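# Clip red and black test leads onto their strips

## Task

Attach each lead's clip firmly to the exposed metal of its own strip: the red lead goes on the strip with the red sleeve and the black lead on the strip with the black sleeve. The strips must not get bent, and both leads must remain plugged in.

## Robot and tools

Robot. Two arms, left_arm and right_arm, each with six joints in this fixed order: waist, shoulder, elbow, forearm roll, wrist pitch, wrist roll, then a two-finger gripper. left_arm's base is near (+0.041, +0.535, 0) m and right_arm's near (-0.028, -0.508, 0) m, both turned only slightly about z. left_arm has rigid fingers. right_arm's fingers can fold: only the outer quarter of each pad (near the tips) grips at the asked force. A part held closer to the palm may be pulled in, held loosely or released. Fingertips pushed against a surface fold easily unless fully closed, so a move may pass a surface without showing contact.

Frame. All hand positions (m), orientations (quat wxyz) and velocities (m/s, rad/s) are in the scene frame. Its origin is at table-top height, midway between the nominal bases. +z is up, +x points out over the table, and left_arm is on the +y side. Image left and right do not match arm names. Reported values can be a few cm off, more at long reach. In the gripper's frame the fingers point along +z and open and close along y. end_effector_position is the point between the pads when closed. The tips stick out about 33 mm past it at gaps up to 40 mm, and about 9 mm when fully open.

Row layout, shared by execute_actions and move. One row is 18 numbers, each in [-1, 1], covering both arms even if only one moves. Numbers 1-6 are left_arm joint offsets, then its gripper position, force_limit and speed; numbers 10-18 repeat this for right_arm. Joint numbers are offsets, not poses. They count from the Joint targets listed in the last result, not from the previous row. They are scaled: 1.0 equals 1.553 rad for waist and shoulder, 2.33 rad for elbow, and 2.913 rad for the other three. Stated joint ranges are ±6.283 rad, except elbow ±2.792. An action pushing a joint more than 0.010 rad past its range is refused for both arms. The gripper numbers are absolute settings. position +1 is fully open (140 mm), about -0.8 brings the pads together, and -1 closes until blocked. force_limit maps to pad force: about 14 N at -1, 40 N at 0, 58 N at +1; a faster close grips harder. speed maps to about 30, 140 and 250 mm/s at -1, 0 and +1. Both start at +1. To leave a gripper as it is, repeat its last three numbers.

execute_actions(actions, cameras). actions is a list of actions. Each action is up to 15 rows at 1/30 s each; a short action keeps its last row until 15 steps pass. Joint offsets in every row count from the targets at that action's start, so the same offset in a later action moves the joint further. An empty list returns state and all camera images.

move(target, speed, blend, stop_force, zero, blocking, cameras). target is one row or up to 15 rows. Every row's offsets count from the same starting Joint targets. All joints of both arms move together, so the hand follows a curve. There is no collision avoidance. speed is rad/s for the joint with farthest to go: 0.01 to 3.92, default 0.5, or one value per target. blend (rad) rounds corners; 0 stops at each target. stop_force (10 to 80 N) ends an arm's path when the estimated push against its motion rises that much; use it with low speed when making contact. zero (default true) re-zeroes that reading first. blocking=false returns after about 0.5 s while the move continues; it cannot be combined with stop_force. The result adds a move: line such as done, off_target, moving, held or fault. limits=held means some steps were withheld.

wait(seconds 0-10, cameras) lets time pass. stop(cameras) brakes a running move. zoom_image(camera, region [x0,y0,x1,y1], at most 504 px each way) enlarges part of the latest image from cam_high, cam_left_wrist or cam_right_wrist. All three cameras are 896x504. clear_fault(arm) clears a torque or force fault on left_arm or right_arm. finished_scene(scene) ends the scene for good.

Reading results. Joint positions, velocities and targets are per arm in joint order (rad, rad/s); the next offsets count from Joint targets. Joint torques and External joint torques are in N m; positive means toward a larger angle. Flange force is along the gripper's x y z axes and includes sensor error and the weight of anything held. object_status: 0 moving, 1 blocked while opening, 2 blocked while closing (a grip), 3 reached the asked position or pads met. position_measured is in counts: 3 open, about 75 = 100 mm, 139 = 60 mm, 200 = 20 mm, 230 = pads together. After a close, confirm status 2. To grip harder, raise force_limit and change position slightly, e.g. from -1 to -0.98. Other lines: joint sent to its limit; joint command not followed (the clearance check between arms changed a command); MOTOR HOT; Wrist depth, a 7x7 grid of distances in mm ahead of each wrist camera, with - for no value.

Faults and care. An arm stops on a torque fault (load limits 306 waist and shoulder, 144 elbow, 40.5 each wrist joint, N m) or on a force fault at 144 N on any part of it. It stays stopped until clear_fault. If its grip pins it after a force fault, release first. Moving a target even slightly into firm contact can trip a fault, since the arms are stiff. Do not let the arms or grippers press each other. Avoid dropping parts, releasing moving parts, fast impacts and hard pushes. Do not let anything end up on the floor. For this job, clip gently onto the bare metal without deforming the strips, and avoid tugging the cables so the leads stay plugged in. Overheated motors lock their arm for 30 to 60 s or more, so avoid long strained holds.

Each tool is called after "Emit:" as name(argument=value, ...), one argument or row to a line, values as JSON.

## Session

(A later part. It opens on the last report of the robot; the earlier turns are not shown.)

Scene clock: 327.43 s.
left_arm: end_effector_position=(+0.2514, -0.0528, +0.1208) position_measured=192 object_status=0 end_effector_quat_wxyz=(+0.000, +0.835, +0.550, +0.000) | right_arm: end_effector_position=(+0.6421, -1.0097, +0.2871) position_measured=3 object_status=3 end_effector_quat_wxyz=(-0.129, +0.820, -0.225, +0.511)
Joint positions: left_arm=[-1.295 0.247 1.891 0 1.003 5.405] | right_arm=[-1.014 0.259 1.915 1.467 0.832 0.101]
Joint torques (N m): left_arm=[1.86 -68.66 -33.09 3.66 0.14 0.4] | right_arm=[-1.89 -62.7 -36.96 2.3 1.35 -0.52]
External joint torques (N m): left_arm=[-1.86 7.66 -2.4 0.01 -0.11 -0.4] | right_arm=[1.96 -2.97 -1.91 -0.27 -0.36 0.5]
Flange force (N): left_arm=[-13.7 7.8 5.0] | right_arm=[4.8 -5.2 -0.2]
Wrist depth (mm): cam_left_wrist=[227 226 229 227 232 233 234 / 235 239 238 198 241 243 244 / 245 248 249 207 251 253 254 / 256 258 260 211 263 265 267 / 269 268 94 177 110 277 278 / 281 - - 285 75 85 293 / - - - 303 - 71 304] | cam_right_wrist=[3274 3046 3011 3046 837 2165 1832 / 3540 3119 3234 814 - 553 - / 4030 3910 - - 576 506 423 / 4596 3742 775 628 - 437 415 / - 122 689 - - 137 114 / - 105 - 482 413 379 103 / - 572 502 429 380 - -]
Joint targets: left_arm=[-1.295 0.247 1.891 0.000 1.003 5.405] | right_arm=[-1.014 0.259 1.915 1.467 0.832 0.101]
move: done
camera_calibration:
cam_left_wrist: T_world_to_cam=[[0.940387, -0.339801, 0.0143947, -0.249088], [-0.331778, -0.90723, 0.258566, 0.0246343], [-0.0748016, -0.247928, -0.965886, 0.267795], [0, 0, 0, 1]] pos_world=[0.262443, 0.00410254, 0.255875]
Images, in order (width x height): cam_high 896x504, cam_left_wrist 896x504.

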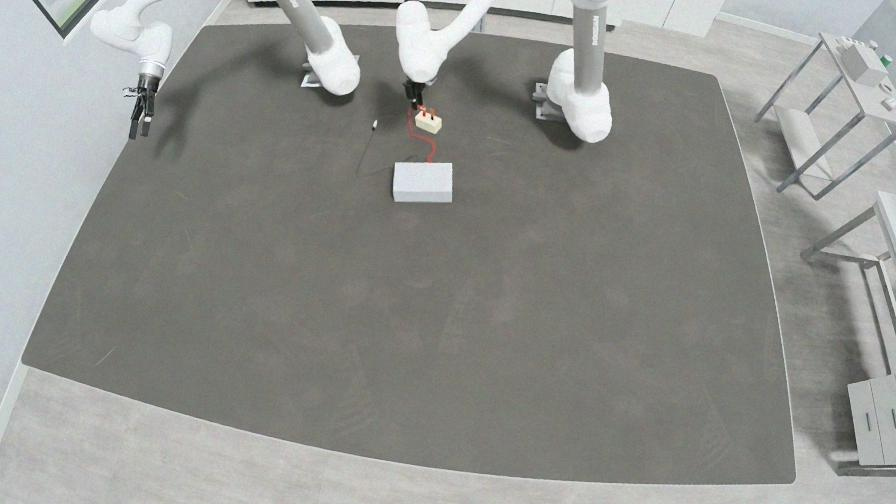

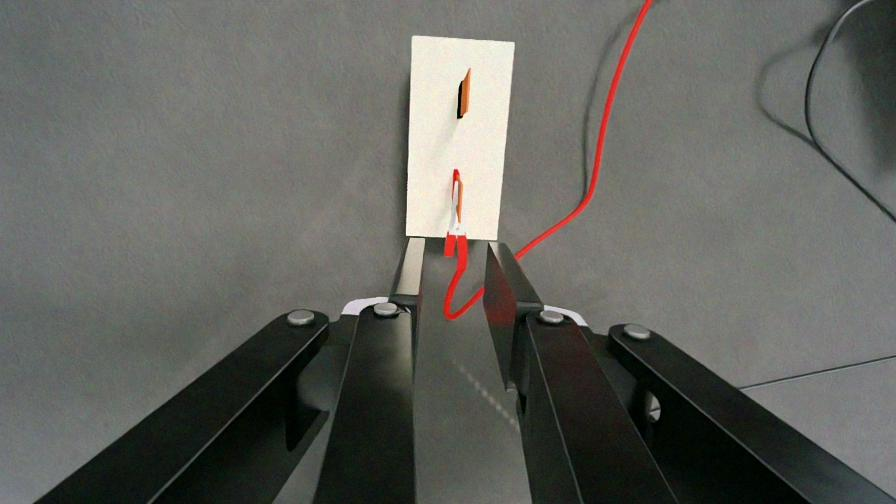

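Emit:
move(
  target=[0,-0.0494,-0.04509,0,0.0624,0,-0.5,-0.5,-1,0,0,0,0,0,0,1,1,1],
  speed=0.08,
  cameras=["cam_left_wrist","cam_high"],
)

Emit:
zoom_image(
  camera="cam_high",
  region=[390, 80, 460, 150],
)

Emit:
move(
  target=[0.02973,0.22346,-0.15457,0,0.0045,-0.56052,-0.5,-0.5,-1,0,0,0,0,0,0,1,1,1],
  speed=0.5,
  cameras=["cam_left_wrist","cam_high"],
)

Scene clock: 366.50 s.
left_arm: end_effector_position=(+0.2514, -0.0528, +0.2207) position_measured=192 object_status=3 end_effector_quat_wxyz=(+0.000, +0.835, +0.550, +0.000) | right_arm: end_effector_position=(+0.6421, -1.0097, +0.2871) position_measured=3 object_status=3 end_effector_quat_wxyz=(-0.129, +0.820, -0.225, +0.511)
Joint positions: left_arm=[-1.295 0.17 1.786 0 1.185 5.405] | right_arm=[-1.014 0.259 1.915 1.467 0.832 0.101]
Joint torques (N m): left_arm=[2.22 -62.98 -36.12 4 0.34 0.39] | right_arm=[-1.65 -62.86 -36.94 2.31 1.31 -0.57]
External joint torques (N m): left_arm=[-2.23 6.46 -2.79 0.02 -0.31 -0.4] | right_arm=[1.71 -3.37 -2.12 -0.27 -0.31 0.54]
Flange force (N): left_arm=[-13.6 6.9 1.3] | right_arm=[5.3 -5.3 -0.9]
Wrist depth (mm): cam_left_wrist=[315 316 318 320 320 323 269 / 328 330 332 296 335 337 318 / 342 344 347 346 350 352 356 / 358 358 364 359 366 367 371 / 375 374 92 128 115 382 388 / 388 - - - 75 85 404 / - - - - - 71 66] | cam_right_wrist=[3082 3046 2943 3195 894 2339 1970 / 3852 2817 3274 897 - 578 491 / - 3969 2318 - - 476 444 / 4366 1031 - - - 442 419 / 4596 121 644 - 471 138 114 / - 105 594 464 423 - 102 / - - 515 - 388 - -]
Joint targets: left_arm=[-1.295 0.170 1.786 0.000 1.185 5.405] | right_arm=[-1.014 0.259 1.915 1.467 0.832 0.101]
move: done
camera_calibration:
cam_left_wrist: T_world_to_cam=[[0.940397, -0.339768, 0.014518, -0.250572], [-0.331773, -0.907217, 0.258621, -0.00121754], [-0.0747004, -0.248023, -0.96587, 0.364254], [0, 0, 0, 1]] pos_world=[0.262443, 0.00410253, 0.355775]
Images, in order (width x height): cam_high 896x504, cam_left_wrist 896x504.

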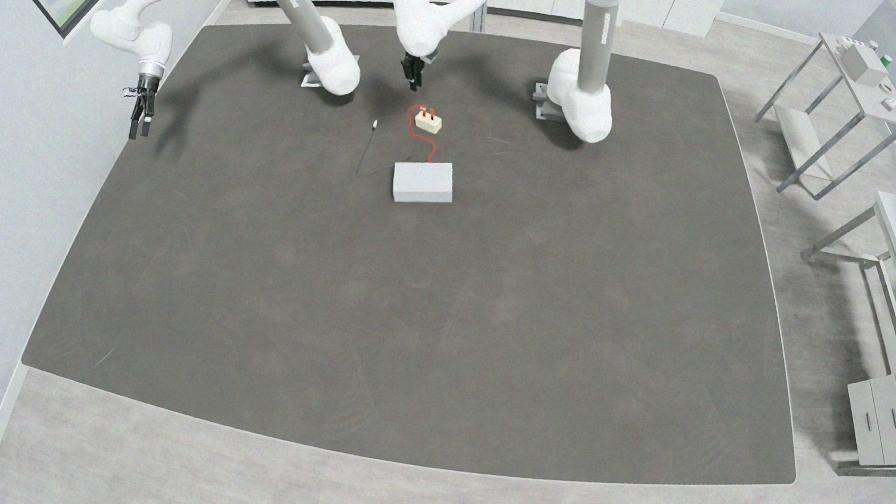

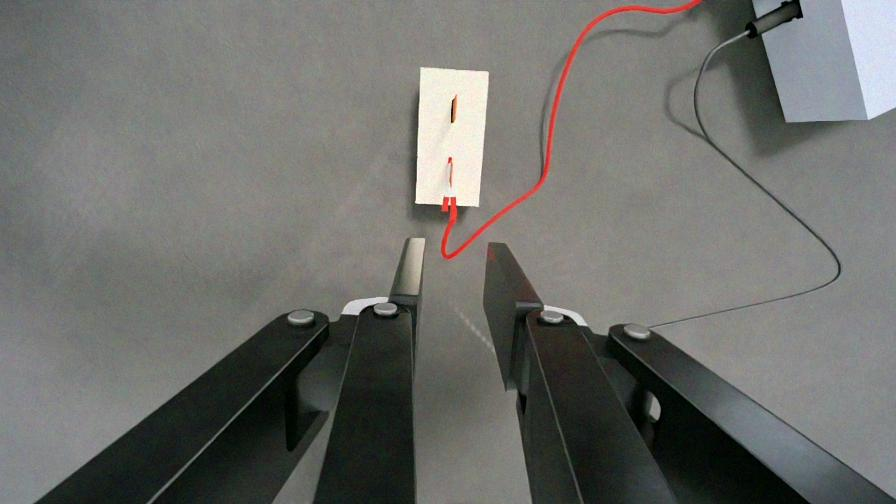

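Scaled by 7.200 from the camera's 896x504 image, which has a finer 1280x720 frame.

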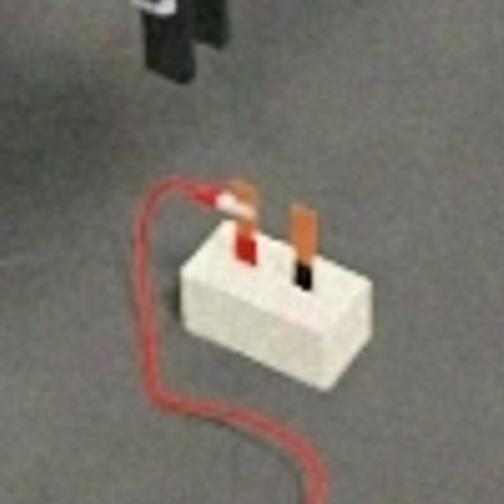

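Scene clock: 370.30 s.
left_arm: end_effector_position=(+0.3453, -0.2355, +0.1555) position_measured=192 object_status=3 end_effector_quat_wxyz=(+0.000, +0.148, +0.989, +0.000) | right_arm: end_effector_position=(+0.6421, -1.0097, +0.2871) position_measured=3 object_status=3 end_effector_quat_wxyz=(-0.129, +0.820, -0.225, +0.511)
Joint positions: left_arm=[-1.249 0.517 1.426 0 1.198 3.773] | right_arm=[-1.014 0.259 1.915 1.467 0.832 0.101]
Joint torques (N m): left_arm=[2.27 -100.02 -36.63 3.9 0.2 0.4] | right_arm=[-1.67 -62.93 -36.98 2.29 1.32 -0.59]
External joint torques (N m): left_arm=[-2.29 9.55 -2.52 0.09 -0.18 -0.4] | right_arm=[1.73 -2.91 -1.78 -0.27 -0.33 0.57]
Flange force (N): left_arm=[-10.1 -17.9 3.5] | right_arm=[4.7 -5.0 -0.6]
Wrist depth (mm): cam_left_wrist=[146 257 259 260 262 263 222 / 267 267 270 271 273 275 275 / 276 279 281 283 288 286 289 / 288 291 294 293 299 301 304 / 304 304 94 110 110 316 315 / 314 - - 324 75 85 281 / - - - 344 - 71 263] | cam_right_wrist=[2729 2911 2977 - 834 2339 1858 / 3195 3011 3274 5136 761 - 1782 / 4851 4294 - 759 574 555 - / 5136 1096 - 621 - 415 - / - 122 - 538 - 137 108 / - 105 565 494 425 - 102 / - - - 425 384 320 97]
Joint targets: left_arm=[-1.249 0.517 1.426 0.000 1.198 3.773] | right_arm=[-1.014 0.259 1.915 1.467 0.832 0.101]
move: done
camera_calibration:
cam_left_wrist: T_world_to_cam=[[0.236534, 0.971523, 0.013983, 0.151875], [0.937653, -0.232013, 0.258801, -0.398208], [0.254675, -0.0481039, -0.96583, 0.196352], [0, 0, 0, 1]] pos_world=[0.287451, -0.230494, 0.290575]
Images, in order (width x height): cam_high 896x504, cam_left_wrist 896x504.

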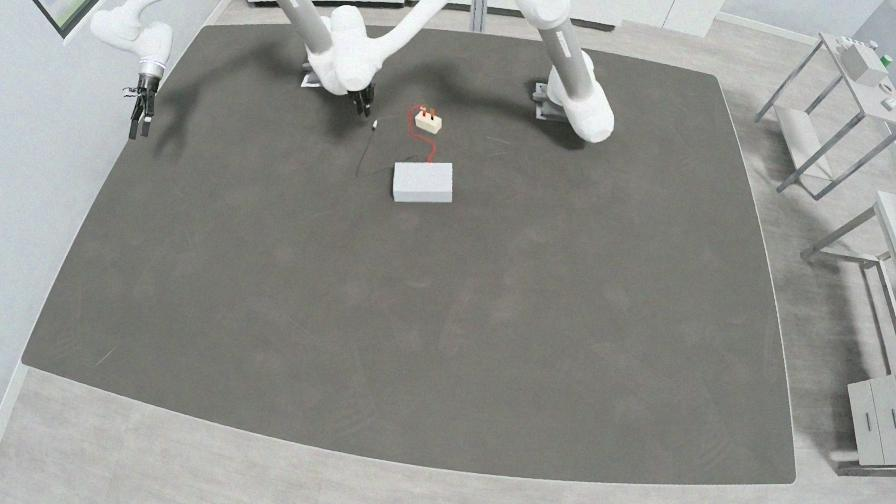

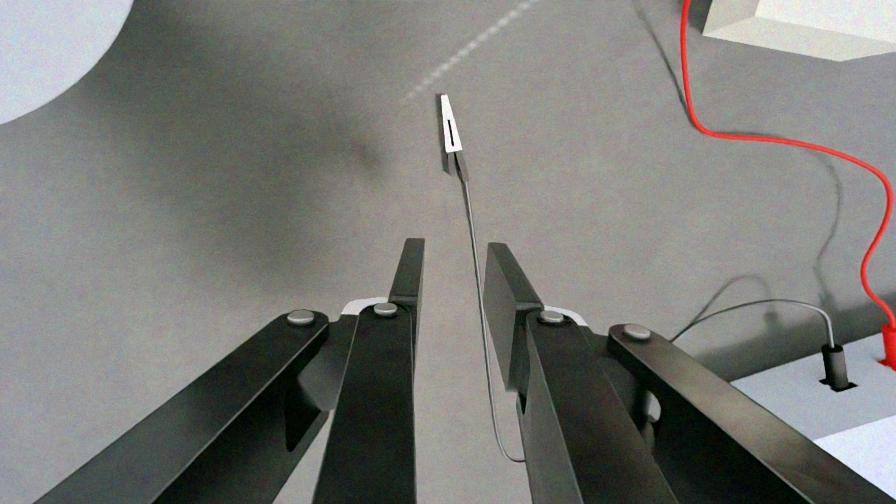

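Emit:
zoom_image(
  camera="cam_left_wrist",
  region=[400, 70, 530, 260],
)

Scaled by 2.653 from the camera's 896x504 image, which has a finer 1280x720 frame.

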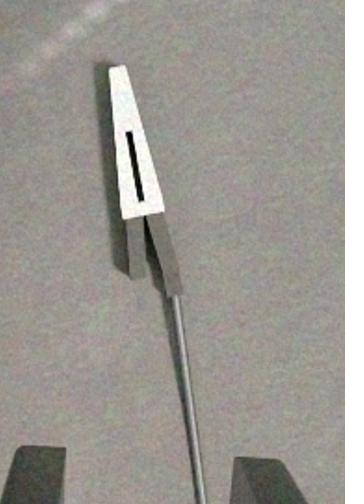

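Emit:
move(
  target=[-0.01582,0.01381,0.0444,0,-0.04287,-0.08331,-0.36,-0.5,-1,0,0,0,0,0,0,1,1,1],
  speed=0.2,
  cameras=["cam_left_wrist"],
)

Emit:
zoom_image(
  camera="cam_left_wrist",
  region=[380, 100, 530, 300],
)

Scene clock: 419.90 s.
left_arm: end_effector_position=(+0.3208, -0.2257, +0.0855) position_measured=174 object_status=3 end_effector_quat_wxyz=(+0.000, +0.039, +0.999, +0.000) | right_arm: end_effector_position=(+0.6421, -1.0097, +0.2871) position_measured=3 object_status=3 end_effector_quat_wxyz=(-0.129, +0.820, -0.225, +0.511)
Joint positions: left_arm=[-1.273 0.539 1.529 0 1.073 3.53] | right_arm=[-1.014 0.259 1.915 1.467 0.832 0.101]
Joint torques (N m): left_arm=[2.92 -99.82 -34.31 3.72 0.16 0.42] | right_arm=[-1.82 -62.63 -36.84 2.31 1.32 -0.56]
External joint torques (N m): left_arm=[-2.92 9.24 -2.77 0.04 -0.15 -0.42] | right_arm=[1.8 -2.91 -2.07 -0.28 -0.33 0.54]
Flange force (N): left_arm=[-4.3 -19.3 5.2] | right_arm=[5.2 -4.8 -0.3]
Wrist depth (mm): cam_left_wrist=[194 194 196 197 199 200 200 / 203 203 204 206 207 208 191 / 209 211 213 214 217 218 220 / 220 221 223 223 225 228 229 / 230 228 96 234 122 238 241 / - - - 248 75 96 253 / - - - 261 - - 66] | cam_right_wrist=[- 2977 3011 3119 - - 1858 / 3638 3082 3082 - 689 589 - / 3796 2757 - - 598 509 421 / 4225 1035 - 640 - 452 - / - 121 - 567 - 137 108 / - 112 - 464 427 - 102 / - 604 491 420 383 364 97]
Joint targets: left_arm=[-1.274 0.539 1.529 0.000 1.073 3.530] | right_arm=[-1.014 0.259 1.915 1.467 0.832 0.101]
move: done
camera_calibration:
cam_left_wrist: T_world_to_cam=[[0.0206974, 0.999689, 0.013915, 0.224723], [0.965666, -0.0235941, 0.258713, -0.316897], [0.258961, 0.00808255, -0.965854, 0.146728], [0, 0, 0, 1]] pos_world=[0.263369, -0.233316, 0.220576]
Images, in order (width x height): cam_left_wrist 896x504.

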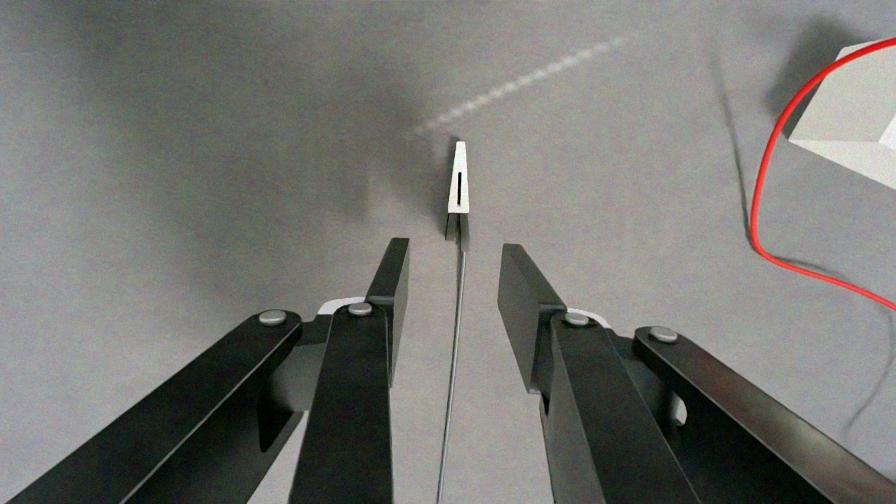

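Scaled by 2.520 from the camera's 896x504 image, which has a finer 1280x720 frame.

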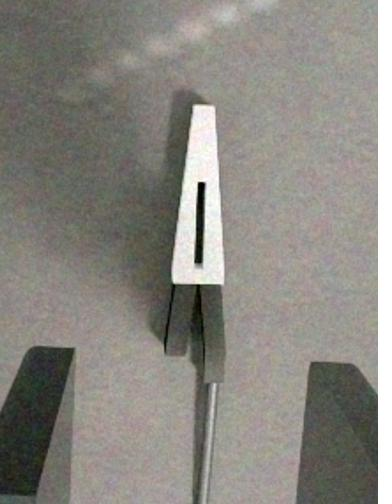

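Emit:
move(
  target=[0.0007,0.00985,0.01119,0,-0.01421,-0.0122,-0.36,-0.5,-1,0,0,0,0,0,0,1,1,1],
  speed=0.08,
  cameras=["cam_left_wrist"],
)

Emit:
zoom_image(
  camera="cam_left_wrist",
  region=[380, 120, 530, 320],
)

Scene clock: 462.53 s.
left_arm: end_effector_position=(+0.3206, -0.2222, +0.0605) position_measured=174 object_status=3 end_effector_quat_wxyz=(+0.000, +0.021, +1.000, +0.000) | right_arm: end_effector_position=(+0.6421, -1.0097, +0.2871) position_measured=3 object_status=3 end_effector_quat_wxyz=(-0.129, +0.820, -0.225, +0.511)
Joint positions: left_arm=[-1.272 0.554 1.555 0 1.032 3.495] | right_arm=[-1.014 0.259 1.915 1.467 0.832 0.101]
Joint torques (N m): left_arm=[2.45 -100.26 -33.93 3.57 0.07 0.58] | right_arm=[-1.98 -62.83 -36.93 2.32 1.35 -0.55]
External joint torques (N m): left_arm=[-2.48 9.37 -2.29 0.1 -0.07 -0.59] | right_arm=[1.95 -2.76 -1.71 -0.3 -0.37 0.53]
Flange force (N): left_arm=[-3.5 -18.2 6.3] | right_arm=[4.6 -5.1 -0.2]
Wrist depth (mm): cam_left_wrist=[171 172 174 174 176 177 178 / 179 180 181 183 183 185 183 / 186 188 189 190 191 193 194 / 195 196 197 197 200 202 203 / 204 203 96 207 122 210 213 / - - - 220 75 - 224 / - - - 230 - - 67] | cam_right_wrist=[2673 2977 2847 3046 - 2278 1926 / 3493 3011 3156 4225 697 529 1648 / 3969 2757 - - - 490 - / - 3540 757 585 528 430 - / - 121 - - - 138 108 / - 105 - - - 376 102 / - - - - 364 - -]
Joint targets: left_arm=[-1.272 0.554 1.556 0.000 1.032 3.495] | right_arm=[-1.014 0.259 1.915 1.467 0.832 0.101]
move: done
camera_calibration:
cam_left_wrist: T_world_to_cam=[[-0.0159605, 0.999776, 0.0139242, 0.23334], [0.965859, 0.0118147, 0.258797, -0.302332], [0.258574, 0.0175794, -0.965831, 0.124848], [0, 0, 0, 1]] pos_world=[0.263452, -0.231911, 0.195576]
Images, in order (width x height): cam_left_wrist 896x504.

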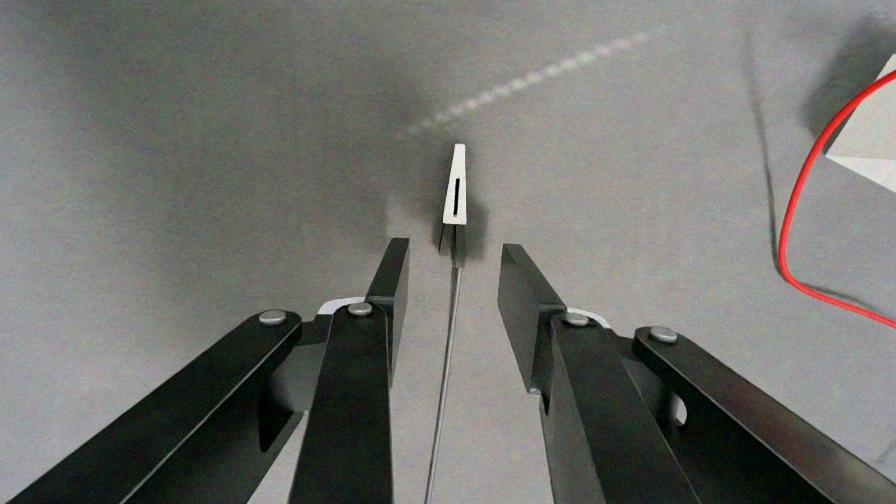

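Scaled by 2.520 from the camera's 896x504 image, which has a finer 1280x720 frame.

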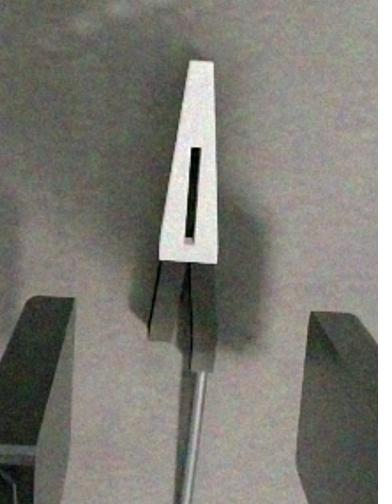

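Emit:
move(
  target=[0.00007,0.01326,0.00724,0,-0.01286,0.00004,-0.36,-0.5,-1,0,0,0,0,0,0,1,1,1],
  speed=0.05,
  stop_force=12,
  cameras=["cam_left_wrist"],
)

Emit:
zoom_image(
  camera="cam_left_wrist",
  region=[380, 120, 530, 320],
)

Scene clock: 484.23 s.
left_arm: end_effector_position=(+0.3206, -0.2219, +0.0358) position_measured=174 object_status=3 end_effector_quat_wxyz=(+0.000, +0.021, +1.000, +0.000) | right_arm: end_effector_position=(+0.6421, -1.0097, +0.2871) position_measured=3 object_status=3 end_effector_quat_wxyz=(-0.129, +0.820, -0.225, +0.511)
Joint positions: left_arm=[-1.272 0.575 1.572 0 0.994 3.495] | right_arm=[-1.014 0.259 1.915 1.467 0.832 0.101]
Joint torques (N m): left_arm=[2.48 -101.02 -32.89 3.55 0.18 0.39] | right_arm=[-1.85 -62.72 -36.96 2.29 1.29 -0.53]
External joint torques (N m): left_arm=[-2.51 9.01 -2.49 0.04 -0.17 -0.39] | right_arm=[1.7 -3.27 -2.08 -0.24 -0.31 0.51]
Flange force (N): left_arm=[-3.5 -17.7 6.6] | right_arm=[5.1 -5.1 -0.8]
Wrist depth (mm): cam_left_wrist=[150 150 151 152 153 154 156 / 156 157 157 159 160 161 162 / 162 163 164 165 167 168 170 / 170 171 172 171 173 176 178 / 178 177 96 180 117 184 186 / 183 - - 191 75 96 196 / - - - 201 - - 67] | cam_right_wrist=[- 2847 3046 2977 876 716 1845 / 3690 2943 3119 870 697 616 1758 / - 4440 953 722 618 508 422 / - 3690 728 672 525 448 402 / 4763 122 647 550 472 138 114 / - 105 - 499 - 370 102 / - 583 - - 386 340 -]
Joint targets: left_arm=[-1.272 0.575 1.572 0.000 0.994 3.495] | right_arm=[-1.014 0.259 1.915 1.467 0.832 0.101]
move: done
camera_calibration:
cam_left_wrist: T_world_to_cam=[[-0.0160559, 0.999774, 0.0138994, 0.233414], [0.965883, 0.0119149, 0.258706, -0.295911], [0.258482, 0.017579, -0.965856, 0.101015], [0, 0, 0, 1]] pos_world=[0.263452, -0.231611, 0.170876]
Images, in order (width x height): cam_left_wrist 896x504.

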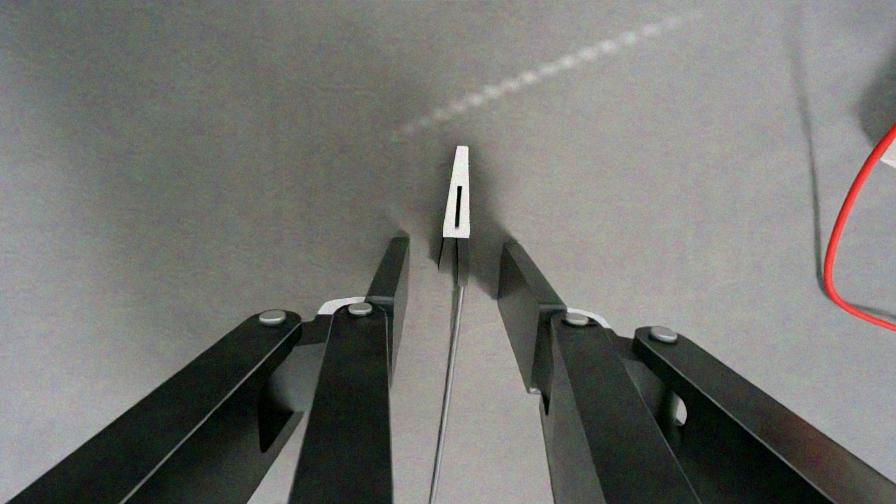

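Scaled by 2.520 from the camera's 896x504 image, which has a finer 1280x720 frame.

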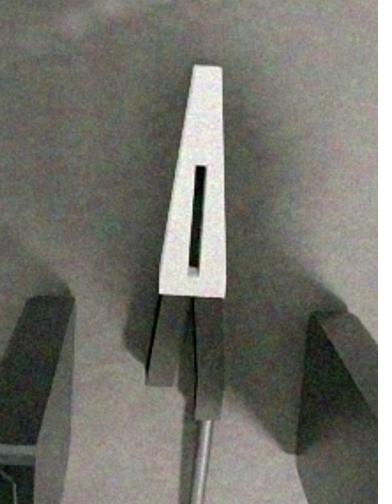

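Emit:
move(
  target=[0.0006,0.00026,-0.0003,0,0.0001,0.00032,-0.36,-0.5,-1,0,0,0,0,0,0,1,1,1],
  speed=0.03,
)

Emit:
move(
  target=[0,0,0,0,0,0,-1,-0.5,-1,0,0,0,0,0,0,1,1,1],
  speed=0.05,
  cameras=["cam_left_wrist"],
)

Emit:
zoom_image(
  camera="cam_left_wrist",
  region=[380, 120, 530, 320],
)

Scene clock: 507.20 s.
left_arm: end_effector_position=(+0.3214, -0.2219, +0.0358) position_measured=174 object_status=3 end_effector_quat_wxyz=(+0.000, +0.021, +1.000, +0.000) | right_arm: end_effector_position=(+0.6421, -1.0097, +0.2871) position_measured=3 object_status=3 end_effector_quat_wxyz=(-0.129, +0.820, -0.225, +0.511)
Joint positions: left_arm=[-1.271 0.575 1.572 0 0.995 3.496] | right_arm=[-1.014 0.259 1.915 1.467 0.832 0.101]
Joint torques (N m): left_arm=[2.26 -100.96 -33 3.53 0.19 0.37] | right_arm=[-1.8 -62.62 -36.9 2.32 1.32 -0.54]
External joint torques (N m): left_arm=[-2.27 9 -2.29 0.06 -0.17 -0.37] | right_arm=[1.95 -3.04 -1.98 -0.3 -0.33 0.52]
Flange force (N): left_arm=[-3.6 -17.1 6.7] | right_arm=[5.0 -5.2 -0.3]
Wrist depth (mm): cam_left_wrist=[150 151 151 152 153 154 155 / 156 156 158 159 160 161 162 / 162 163 164 165 167 167 170 / 170 171 172 170 173 177 177 / 177 177 96 180 117 184 185 / 183 - - 191 75 - 196 / - - - 201 - - 67] | cam_right_wrist=[3195 2879 2847 3195 821 714 1782 / 3638 2943 3046 - - 561 498 / 3690 4763 5695 730 - 492 451 / 4030 985 775 662 521 148 413 / - 122 699 - 463 137 108 / - 105 - - 402 373 102 / - 557 - 427 366 346 97]
Joint targets: left_arm=[-1.271 0.575 1.572 0.000 0.995 3.496] | right_arm=[-1.014 0.259 1.915 1.467 0.832 0.101]
move: done

Scene clock: 508.43 s.
left_arm: end_effector_position=(+0.3214, -0.2219, +0.0359) position_measured=219 object_status=2 end_effector_quat_wxyz=(+0.000, +0.021, +1.000, +0.000) | right_arm: end_effector_position=(+0.6421, -1.0097, +0.2871) position_measured=3 object_status=3 end_effector_quat_wxyz=(-0.129, +0.820, -0.225, +0.511)
Joint positions: left_arm=[-1.271 0.575 1.572 0 0.995 3.496] | right_arm=[-1.014 0.259 1.915 1.467 0.832 0.101]
Joint torques (N m): left_arm=[5.33 -92.64 -25.66 4.62 1.7 0.34] | right_arm=[-1.96 -62.53 -36.98 2.32 1.34 -0.54]
External joint torques (N m): left_arm=[-5.31 0.6 -9.73 -1.02 -1.69 -0.34] | right_arm=[1.86 -2.7 -1.7 -0.29 -0.36 0.52]
Flange force (N): left_arm=[-1.9 -22.6 -3.0] | right_arm=[4.6 -4.9 -0.2]
Wrist depth (mm): cam_left_wrist=[150 151 151 152 154 154 156 / 156 157 158 158 160 161 162 / 162 163 165 166 167 168 170 / 170 171 172 171 175 177 177 / 178 179 177 99 105 185 186 / 187 184 79 - 84 191 197 / - - - - - 68 205] | cam_right_wrist=[2757 2977 3011 3046 929 2568 1970 / 3540 2943 3195 - 732 555 - / - 4093 - - - - 436 / - 1044 791 - - - 415 / - 121 - - - 138 108 / - 105 577 481 - 384 102 / - - 450 434 392 - 97]
Joint targets: left_arm=[-1.271 0.575 1.572 0.000 0.995 3.496] | right_arm=[-1.014 0.259 1.915 1.467 0.832 0.101]
move: done
camera_calibration:
cam_left_wrist: T_world_to_cam=[[-0.016029, 0.999776, 0.0138032, 0.233535], [0.965883, 0.0119138, 0.258705, -0.296708], [0.258483, 0.017479, -0.965858, 0.100884], [0, 0, 0, 1]] pos_world=[0.264252, -0.231711, 0.170976]
Images, in order (width x height): cam_left_wrist 896x504.

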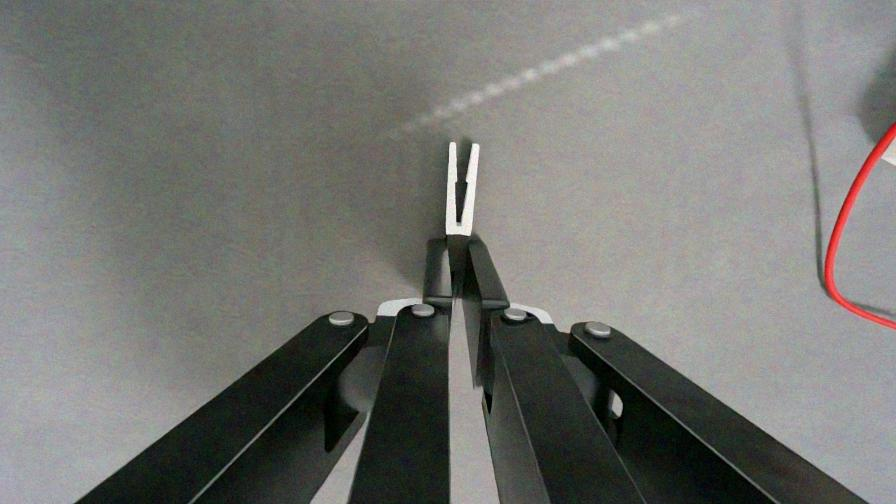

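Scaled by 2.520 from the camera's 896x504 image, which has a finer 1280x720 frame.

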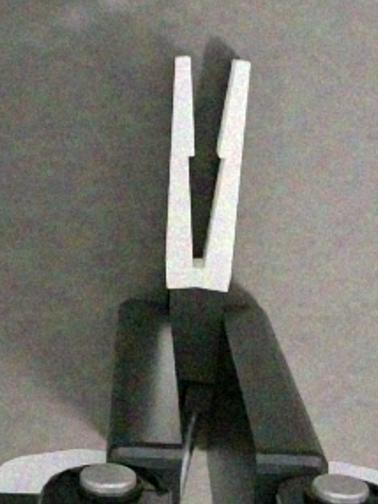

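Emit:
move(
  target=[0,-0.05979,-0.043,0,0.06627,0,-1,-0.5,-1,0,0,0,0,0,0,1,1,1],
  speed=0.1,
  cameras=["cam_left_wrist","cam_high"],
)

Emit:
zoom_image(
  camera="cam_high",
  region=[340, 80, 470, 200],
)

Scene clock: 612.37 s.
left_arm: end_effector_position=(+0.3214, -0.2219, +0.1604) position_measured=219 object_status=2 end_effector_quat_wxyz=(+0.000, +0.021, +1.000, +0.000) | right_arm: end_effector_position=(+0.6421, -1.0097, +0.2871) position_measured=3 object_status=3 end_effector_quat_wxyz=(-0.129, +0.820, -0.225, +0.511)
Joint positions: left_arm=[-1.271 0.482 1.472 0 1.187 3.496] | right_arm=[-1.014 0.259 1.915 1.467 0.832 0.101]
Joint torques (N m): left_arm=[2.12 -95.62 -36.51 3.95 -0.18 0.32] | right_arm=[-1.67 -62.7 -36.93 2.3 1.32 -0.57]
External joint torques (N m): left_arm=[-2.09 8.23 -2.54 0.02 0.19 -0.32] | right_arm=[1.49 -3.36 -2.03 -0.25 -0.34 0.55]
Flange force (N): left_arm=[-4.3 -18.1 2.2] | right_arm=[5.1 -5.1 -1.2]
Wrist depth (mm): cam_left_wrist=[143 261 264 264 266 269 270 / 270 271 274 275 277 274 241 / 281 284 285 286 290 294 251 / 294 297 299 295 304 303 307 / 309 309 306 98 120 323 323 / 325 69 78 - 84 334 341 / - - - - - 68 322] | cam_right_wrist=[2620 3011 2977 3156 - 2318 1858 / 3540 2879 3234 913 706 - 1807 / 4030 5038 3910 742 615 - 425 / - - 720 695 - 443 405 / - 122 615 555 474 138 108 / - 105 571 502 - - 103 / - - - 404 - 327 97]
Joint targets: left_arm=[-1.271 0.482 1.472 0.000 1.188 3.496] | right_arm=[-1.014 0.259 1.915 1.467 0.832 0.101]
move: done
camera_calibration:
cam_left_wrist: T_world_to_cam=[[-0.0160567, 0.999774, 0.0138973, 0.231796], [0.965858, 0.0119146, 0.258799, -0.328938], [0.258575, 0.0175782, -0.965831, 0.221124], [0, 0, 0, 1]] pos_world=[0.264252, -0.231711, 0.295476]
Images, in order (width x height): cam_high 896x504, cam_left_wrist 896x504.

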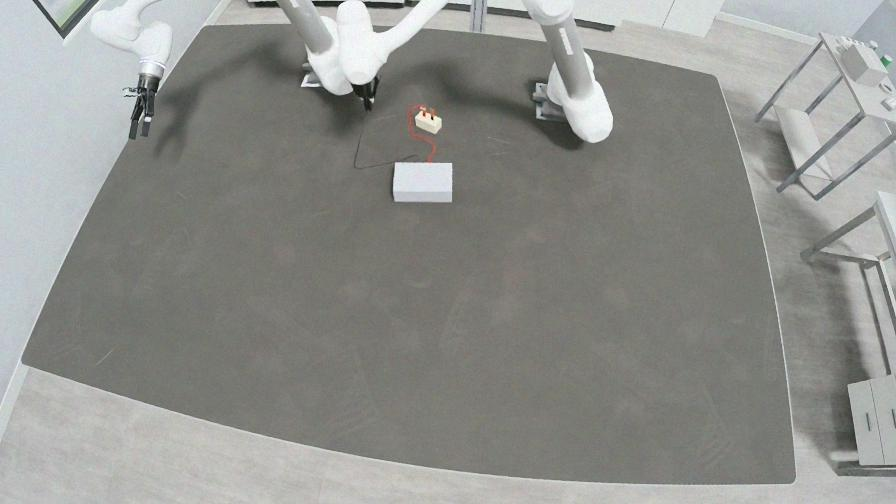

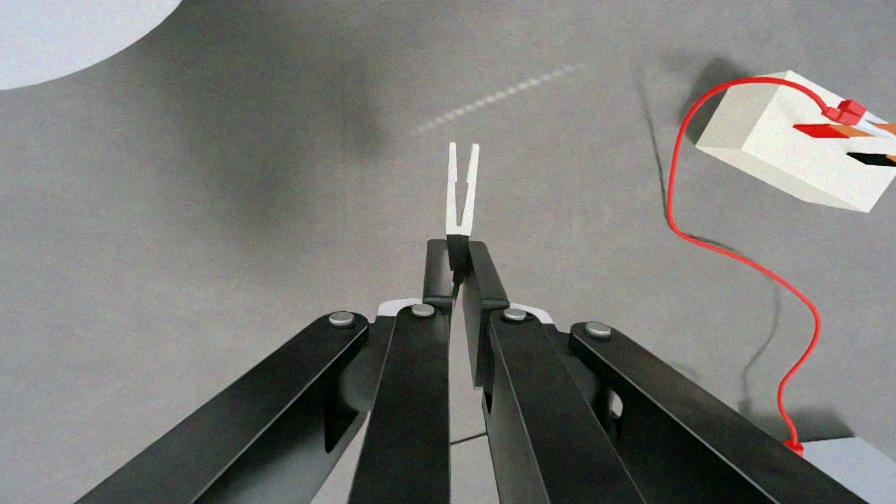

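Scaled by 3.877 from the camera's 896x504 image, which has a finer 1280x720 frame.

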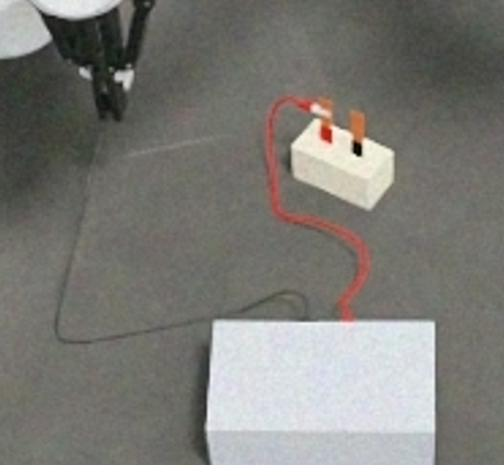

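Emit:
move(
  target=[
    [0.1375,-0.10867,0.09798,0,-0.02044,-0.12082,-1,-0.5,-1,0,0,0,0,0,0,1,1,1],
    [0.20407,-0.23645,0.20561,0,-0.0384,-0.26508,-1,-0.5,-1,0,0,0,0,0,0,1,1,1],
  ],
  speed=0.4,
  blend=[0.05,0],
  cameras=["cam_left_wrist","cam_high"],
)

Emit:
zoom_image(
  camera="cam_high",
  region=[380, 70, 500, 190],
)

Scene clock: 629.40 s.
left_arm: end_effector_position=(+0.4004, +0.0996, +0.1705) position_measured=219 object_status=2 end_effector_quat_wxyz=(+0.000, -0.500, +0.866, +0.000) | right_arm: end_effector_position=(+0.6421, -1.0097, +0.2871) position_measured=3 object_status=3 end_effector_quat_wxyz=(-0.129, +0.820, -0.225, +0.511)
Joint positions: left_arm=[-0.954 0.115 1.951 0 1.076 2.724] | right_arm=[-1.014 0.259 1.915 1.467 0.832 0.101]
Joint torques (N m): left_arm=[2.94 -56.45 -34.52 3.73 0.11 0.43] | right_arm=[-1.76 -62.72 -37 2.29 1.34 -0.57]
External joint torques (N m): left_arm=[-2.94 7.48 -2.57 0.02 -0.14 -0.43] | right_arm=[1.86 -3.1 -1.91 -0.26 -0.34 0.55]
Flange force (N): left_arm=[11.0 -12.5 3.6] | right_arm=[4.9 -5.2 -0.5]
Wrist depth (mm): cam_left_wrist=[227 270 273 274 271 277 279 / 216 268 283 285 292 291 293 / 224 232 296 297 302 303 307 / 237 239 295 308 315 319 319 / 247 249 247 98 120 333 336 / 337 - 78 - 84 348 354 / - - - - - 68 368] | cam_right_wrist=[3274 3046 2847 3011 - 2943 1871 / 3969 2977 3156 - - - 475 / 3316 4093 1004 - - 525 - / - 3119 - 693 555 - - / - 122 - - 461 138 108 / - 105 - 469 452 384 103 / - 577 - 451 - - 97]
Joint targets: left_arm=[-0.954 0.115 1.951 0.000 1.076 2.723] | right_arm=[-1.014 0.259 1.915 1.467 0.832 0.101]
move: done
camera_calibration:
cam_left_wrist: T_world_to_cam=[[-0.893403, 0.449047, 0.0137076, 0.317628], [0.436982, 0.861506, 0.258563, -0.284498], [0.104298, 0.236991, -0.965897, 0.244716], [0, 0, 0, 1]] pos_world=[0.382567, 0.044471, 0.305577]
Images, in order (width x height): cam_high 896x504, cam_left_wrist 896x504.

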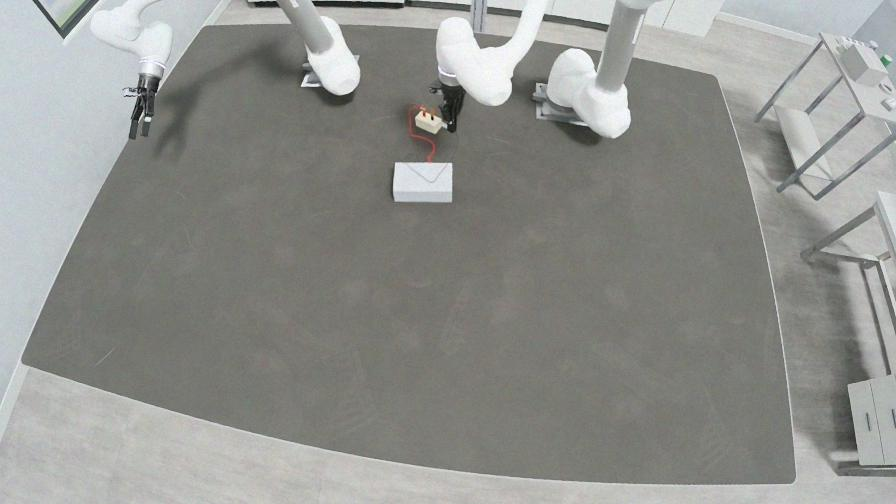

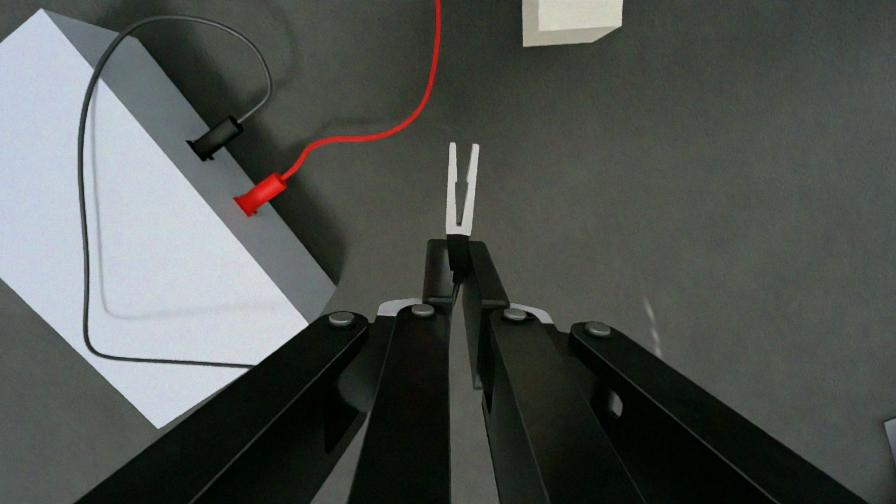

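Scaled by 4.200 from the camera's 896x504 image, which has a finer 1280x720 frame.

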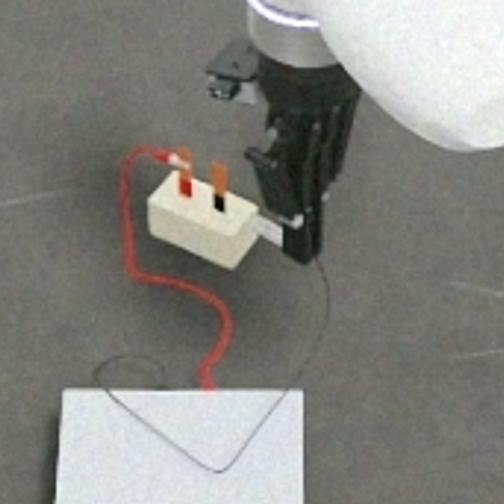

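Emit:
move(
  target=[-0.08668,-0.01775,0.05812,0,-0.03703,-0.08696,-1,-0.5,-1,0,0,0,0,0,0,1,1,1],
  speed=0.15,
  cameras=["cam_left_wrist","cam_high"],
)

Emit:
zoom_image(
  camera="cam_left_wrist",
  region=[380, 60, 560, 260],
)

Emit:
zoom_image(
  camera="cam_high",
  region=[390, 80, 490, 180],
)

Scene clock: 643.40 s.
left_arm: end_effector_position=(+0.3158, +0.0980, +0.1209) position_measured=219 object_status=2 end_effector_quat_wxyz=(+0.000, -0.550, +0.835, +0.000) | right_arm: end_effector_position=(+0.6421, -1.0097, +0.2871) position_measured=3 object_status=3 end_effector_quat_wxyz=(-0.129, +0.820, -0.225, +0.511)
Joint positions: left_arm=[-1.089 0.087 2.086 0 0.968 2.47] | right_arm=[-1.014 0.259 1.915 1.467 0.832 0.101]
Joint torques (N m): left_arm=[1.68 -51.41 -31.99 3.54 -0.07 0.19] | right_arm=[-1.66 -63.08 -36.9 2.29 1.31 -0.55]
External joint torques (N m): left_arm=[-1.68 7.71 -2.73 -0.01 0.04 -0.19] | right_arm=[1.76 -3.12 -1.97 -0.27 -0.32 0.53]
Flange force (N): left_arm=[12.2 -11.3 5.3] | right_arm=[5.0 -5.1 -0.7]
Wrist depth (mm): cam_left_wrist=[225 227 229 190 232 233 235 / 235 237 238 239 241 243 245 / 243 246 249 249 252 254 256 / 224 258 260 257 264 271 268 / 217 267 267 98 271 279 281 / 207 69 78 - 84 291 296 / - - - - - 68 309] | cam_right_wrist=[3358 3082 2943 3156 791 753 1926 / 4943 3082 3082 1027 716 576 557 / 3690 3852 2817 - - 492 438 / 5821 4440 832 - 543 452 386 / - 122 - 512 - 137 114 / - 105 - 468 - - 102 / - 547 488 - - 341 97]
Joint targets: left_arm=[-1.089 0.087 2.086 0.000 0.968 2.470] | right_arm=[-1.014 0.259 1.915 1.467 0.832 0.101]
move: done
camera_calibration:
cam_left_wrist: T_world_to_cam=[[-0.940292, 0.340094, 0.0136544, 0.268993], [0.33189, 0.907233, 0.258412, -0.204544], [0.0754966, 0.247515, -0.965938, 0.214086], [0, 0, 0, 1]] pos_world=[0.304655, 0.0410972, 0.255977]
Images, in order (width x height): cam_high 896x504, cam_left_wrist 896x504.

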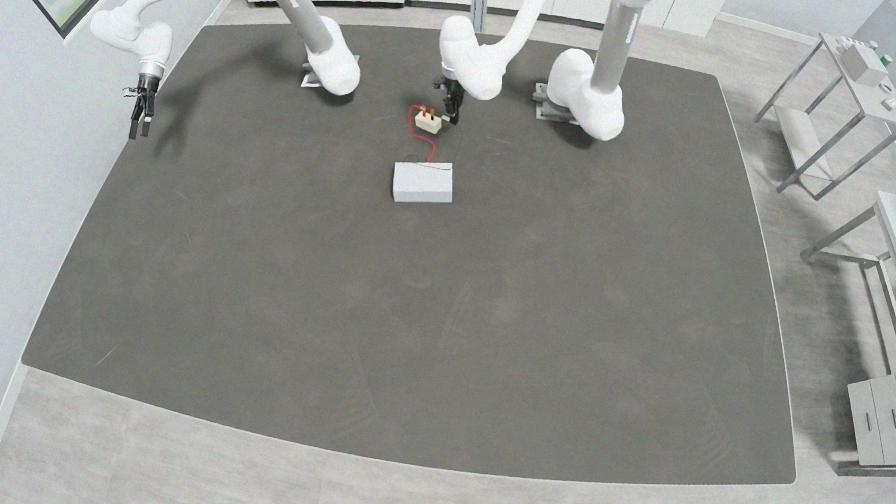

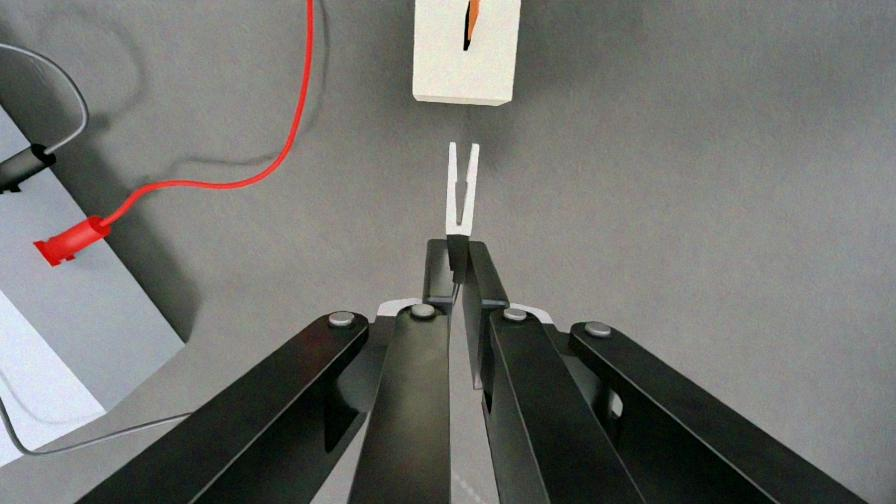

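Scaled by 2.520 from the camera's 896x504 image, which has a finer 1280x720 frame.

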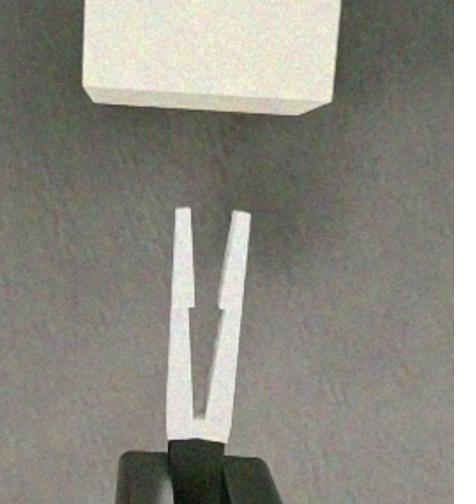

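Scaled by 5.040 from the camera's 896x504 image, which has a finer 1280x720 frame.

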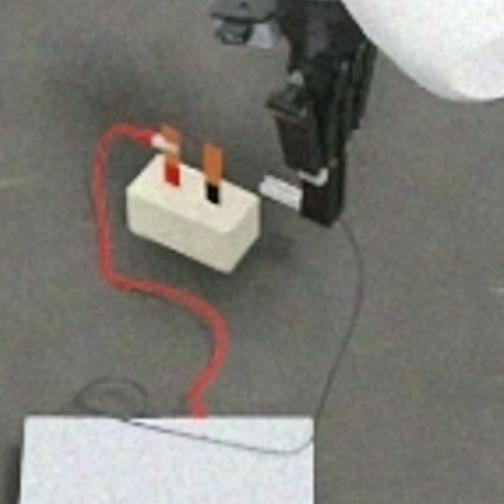

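Emit:
zoom_image(
  camera="cam_left_wrist",
  region=[420, 0, 540, 160],
)

Scaled by 3.150 from the camera's 896x504 image, which has a finer 1280x720 frame.

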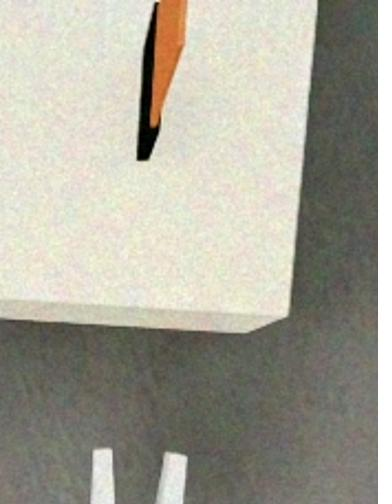

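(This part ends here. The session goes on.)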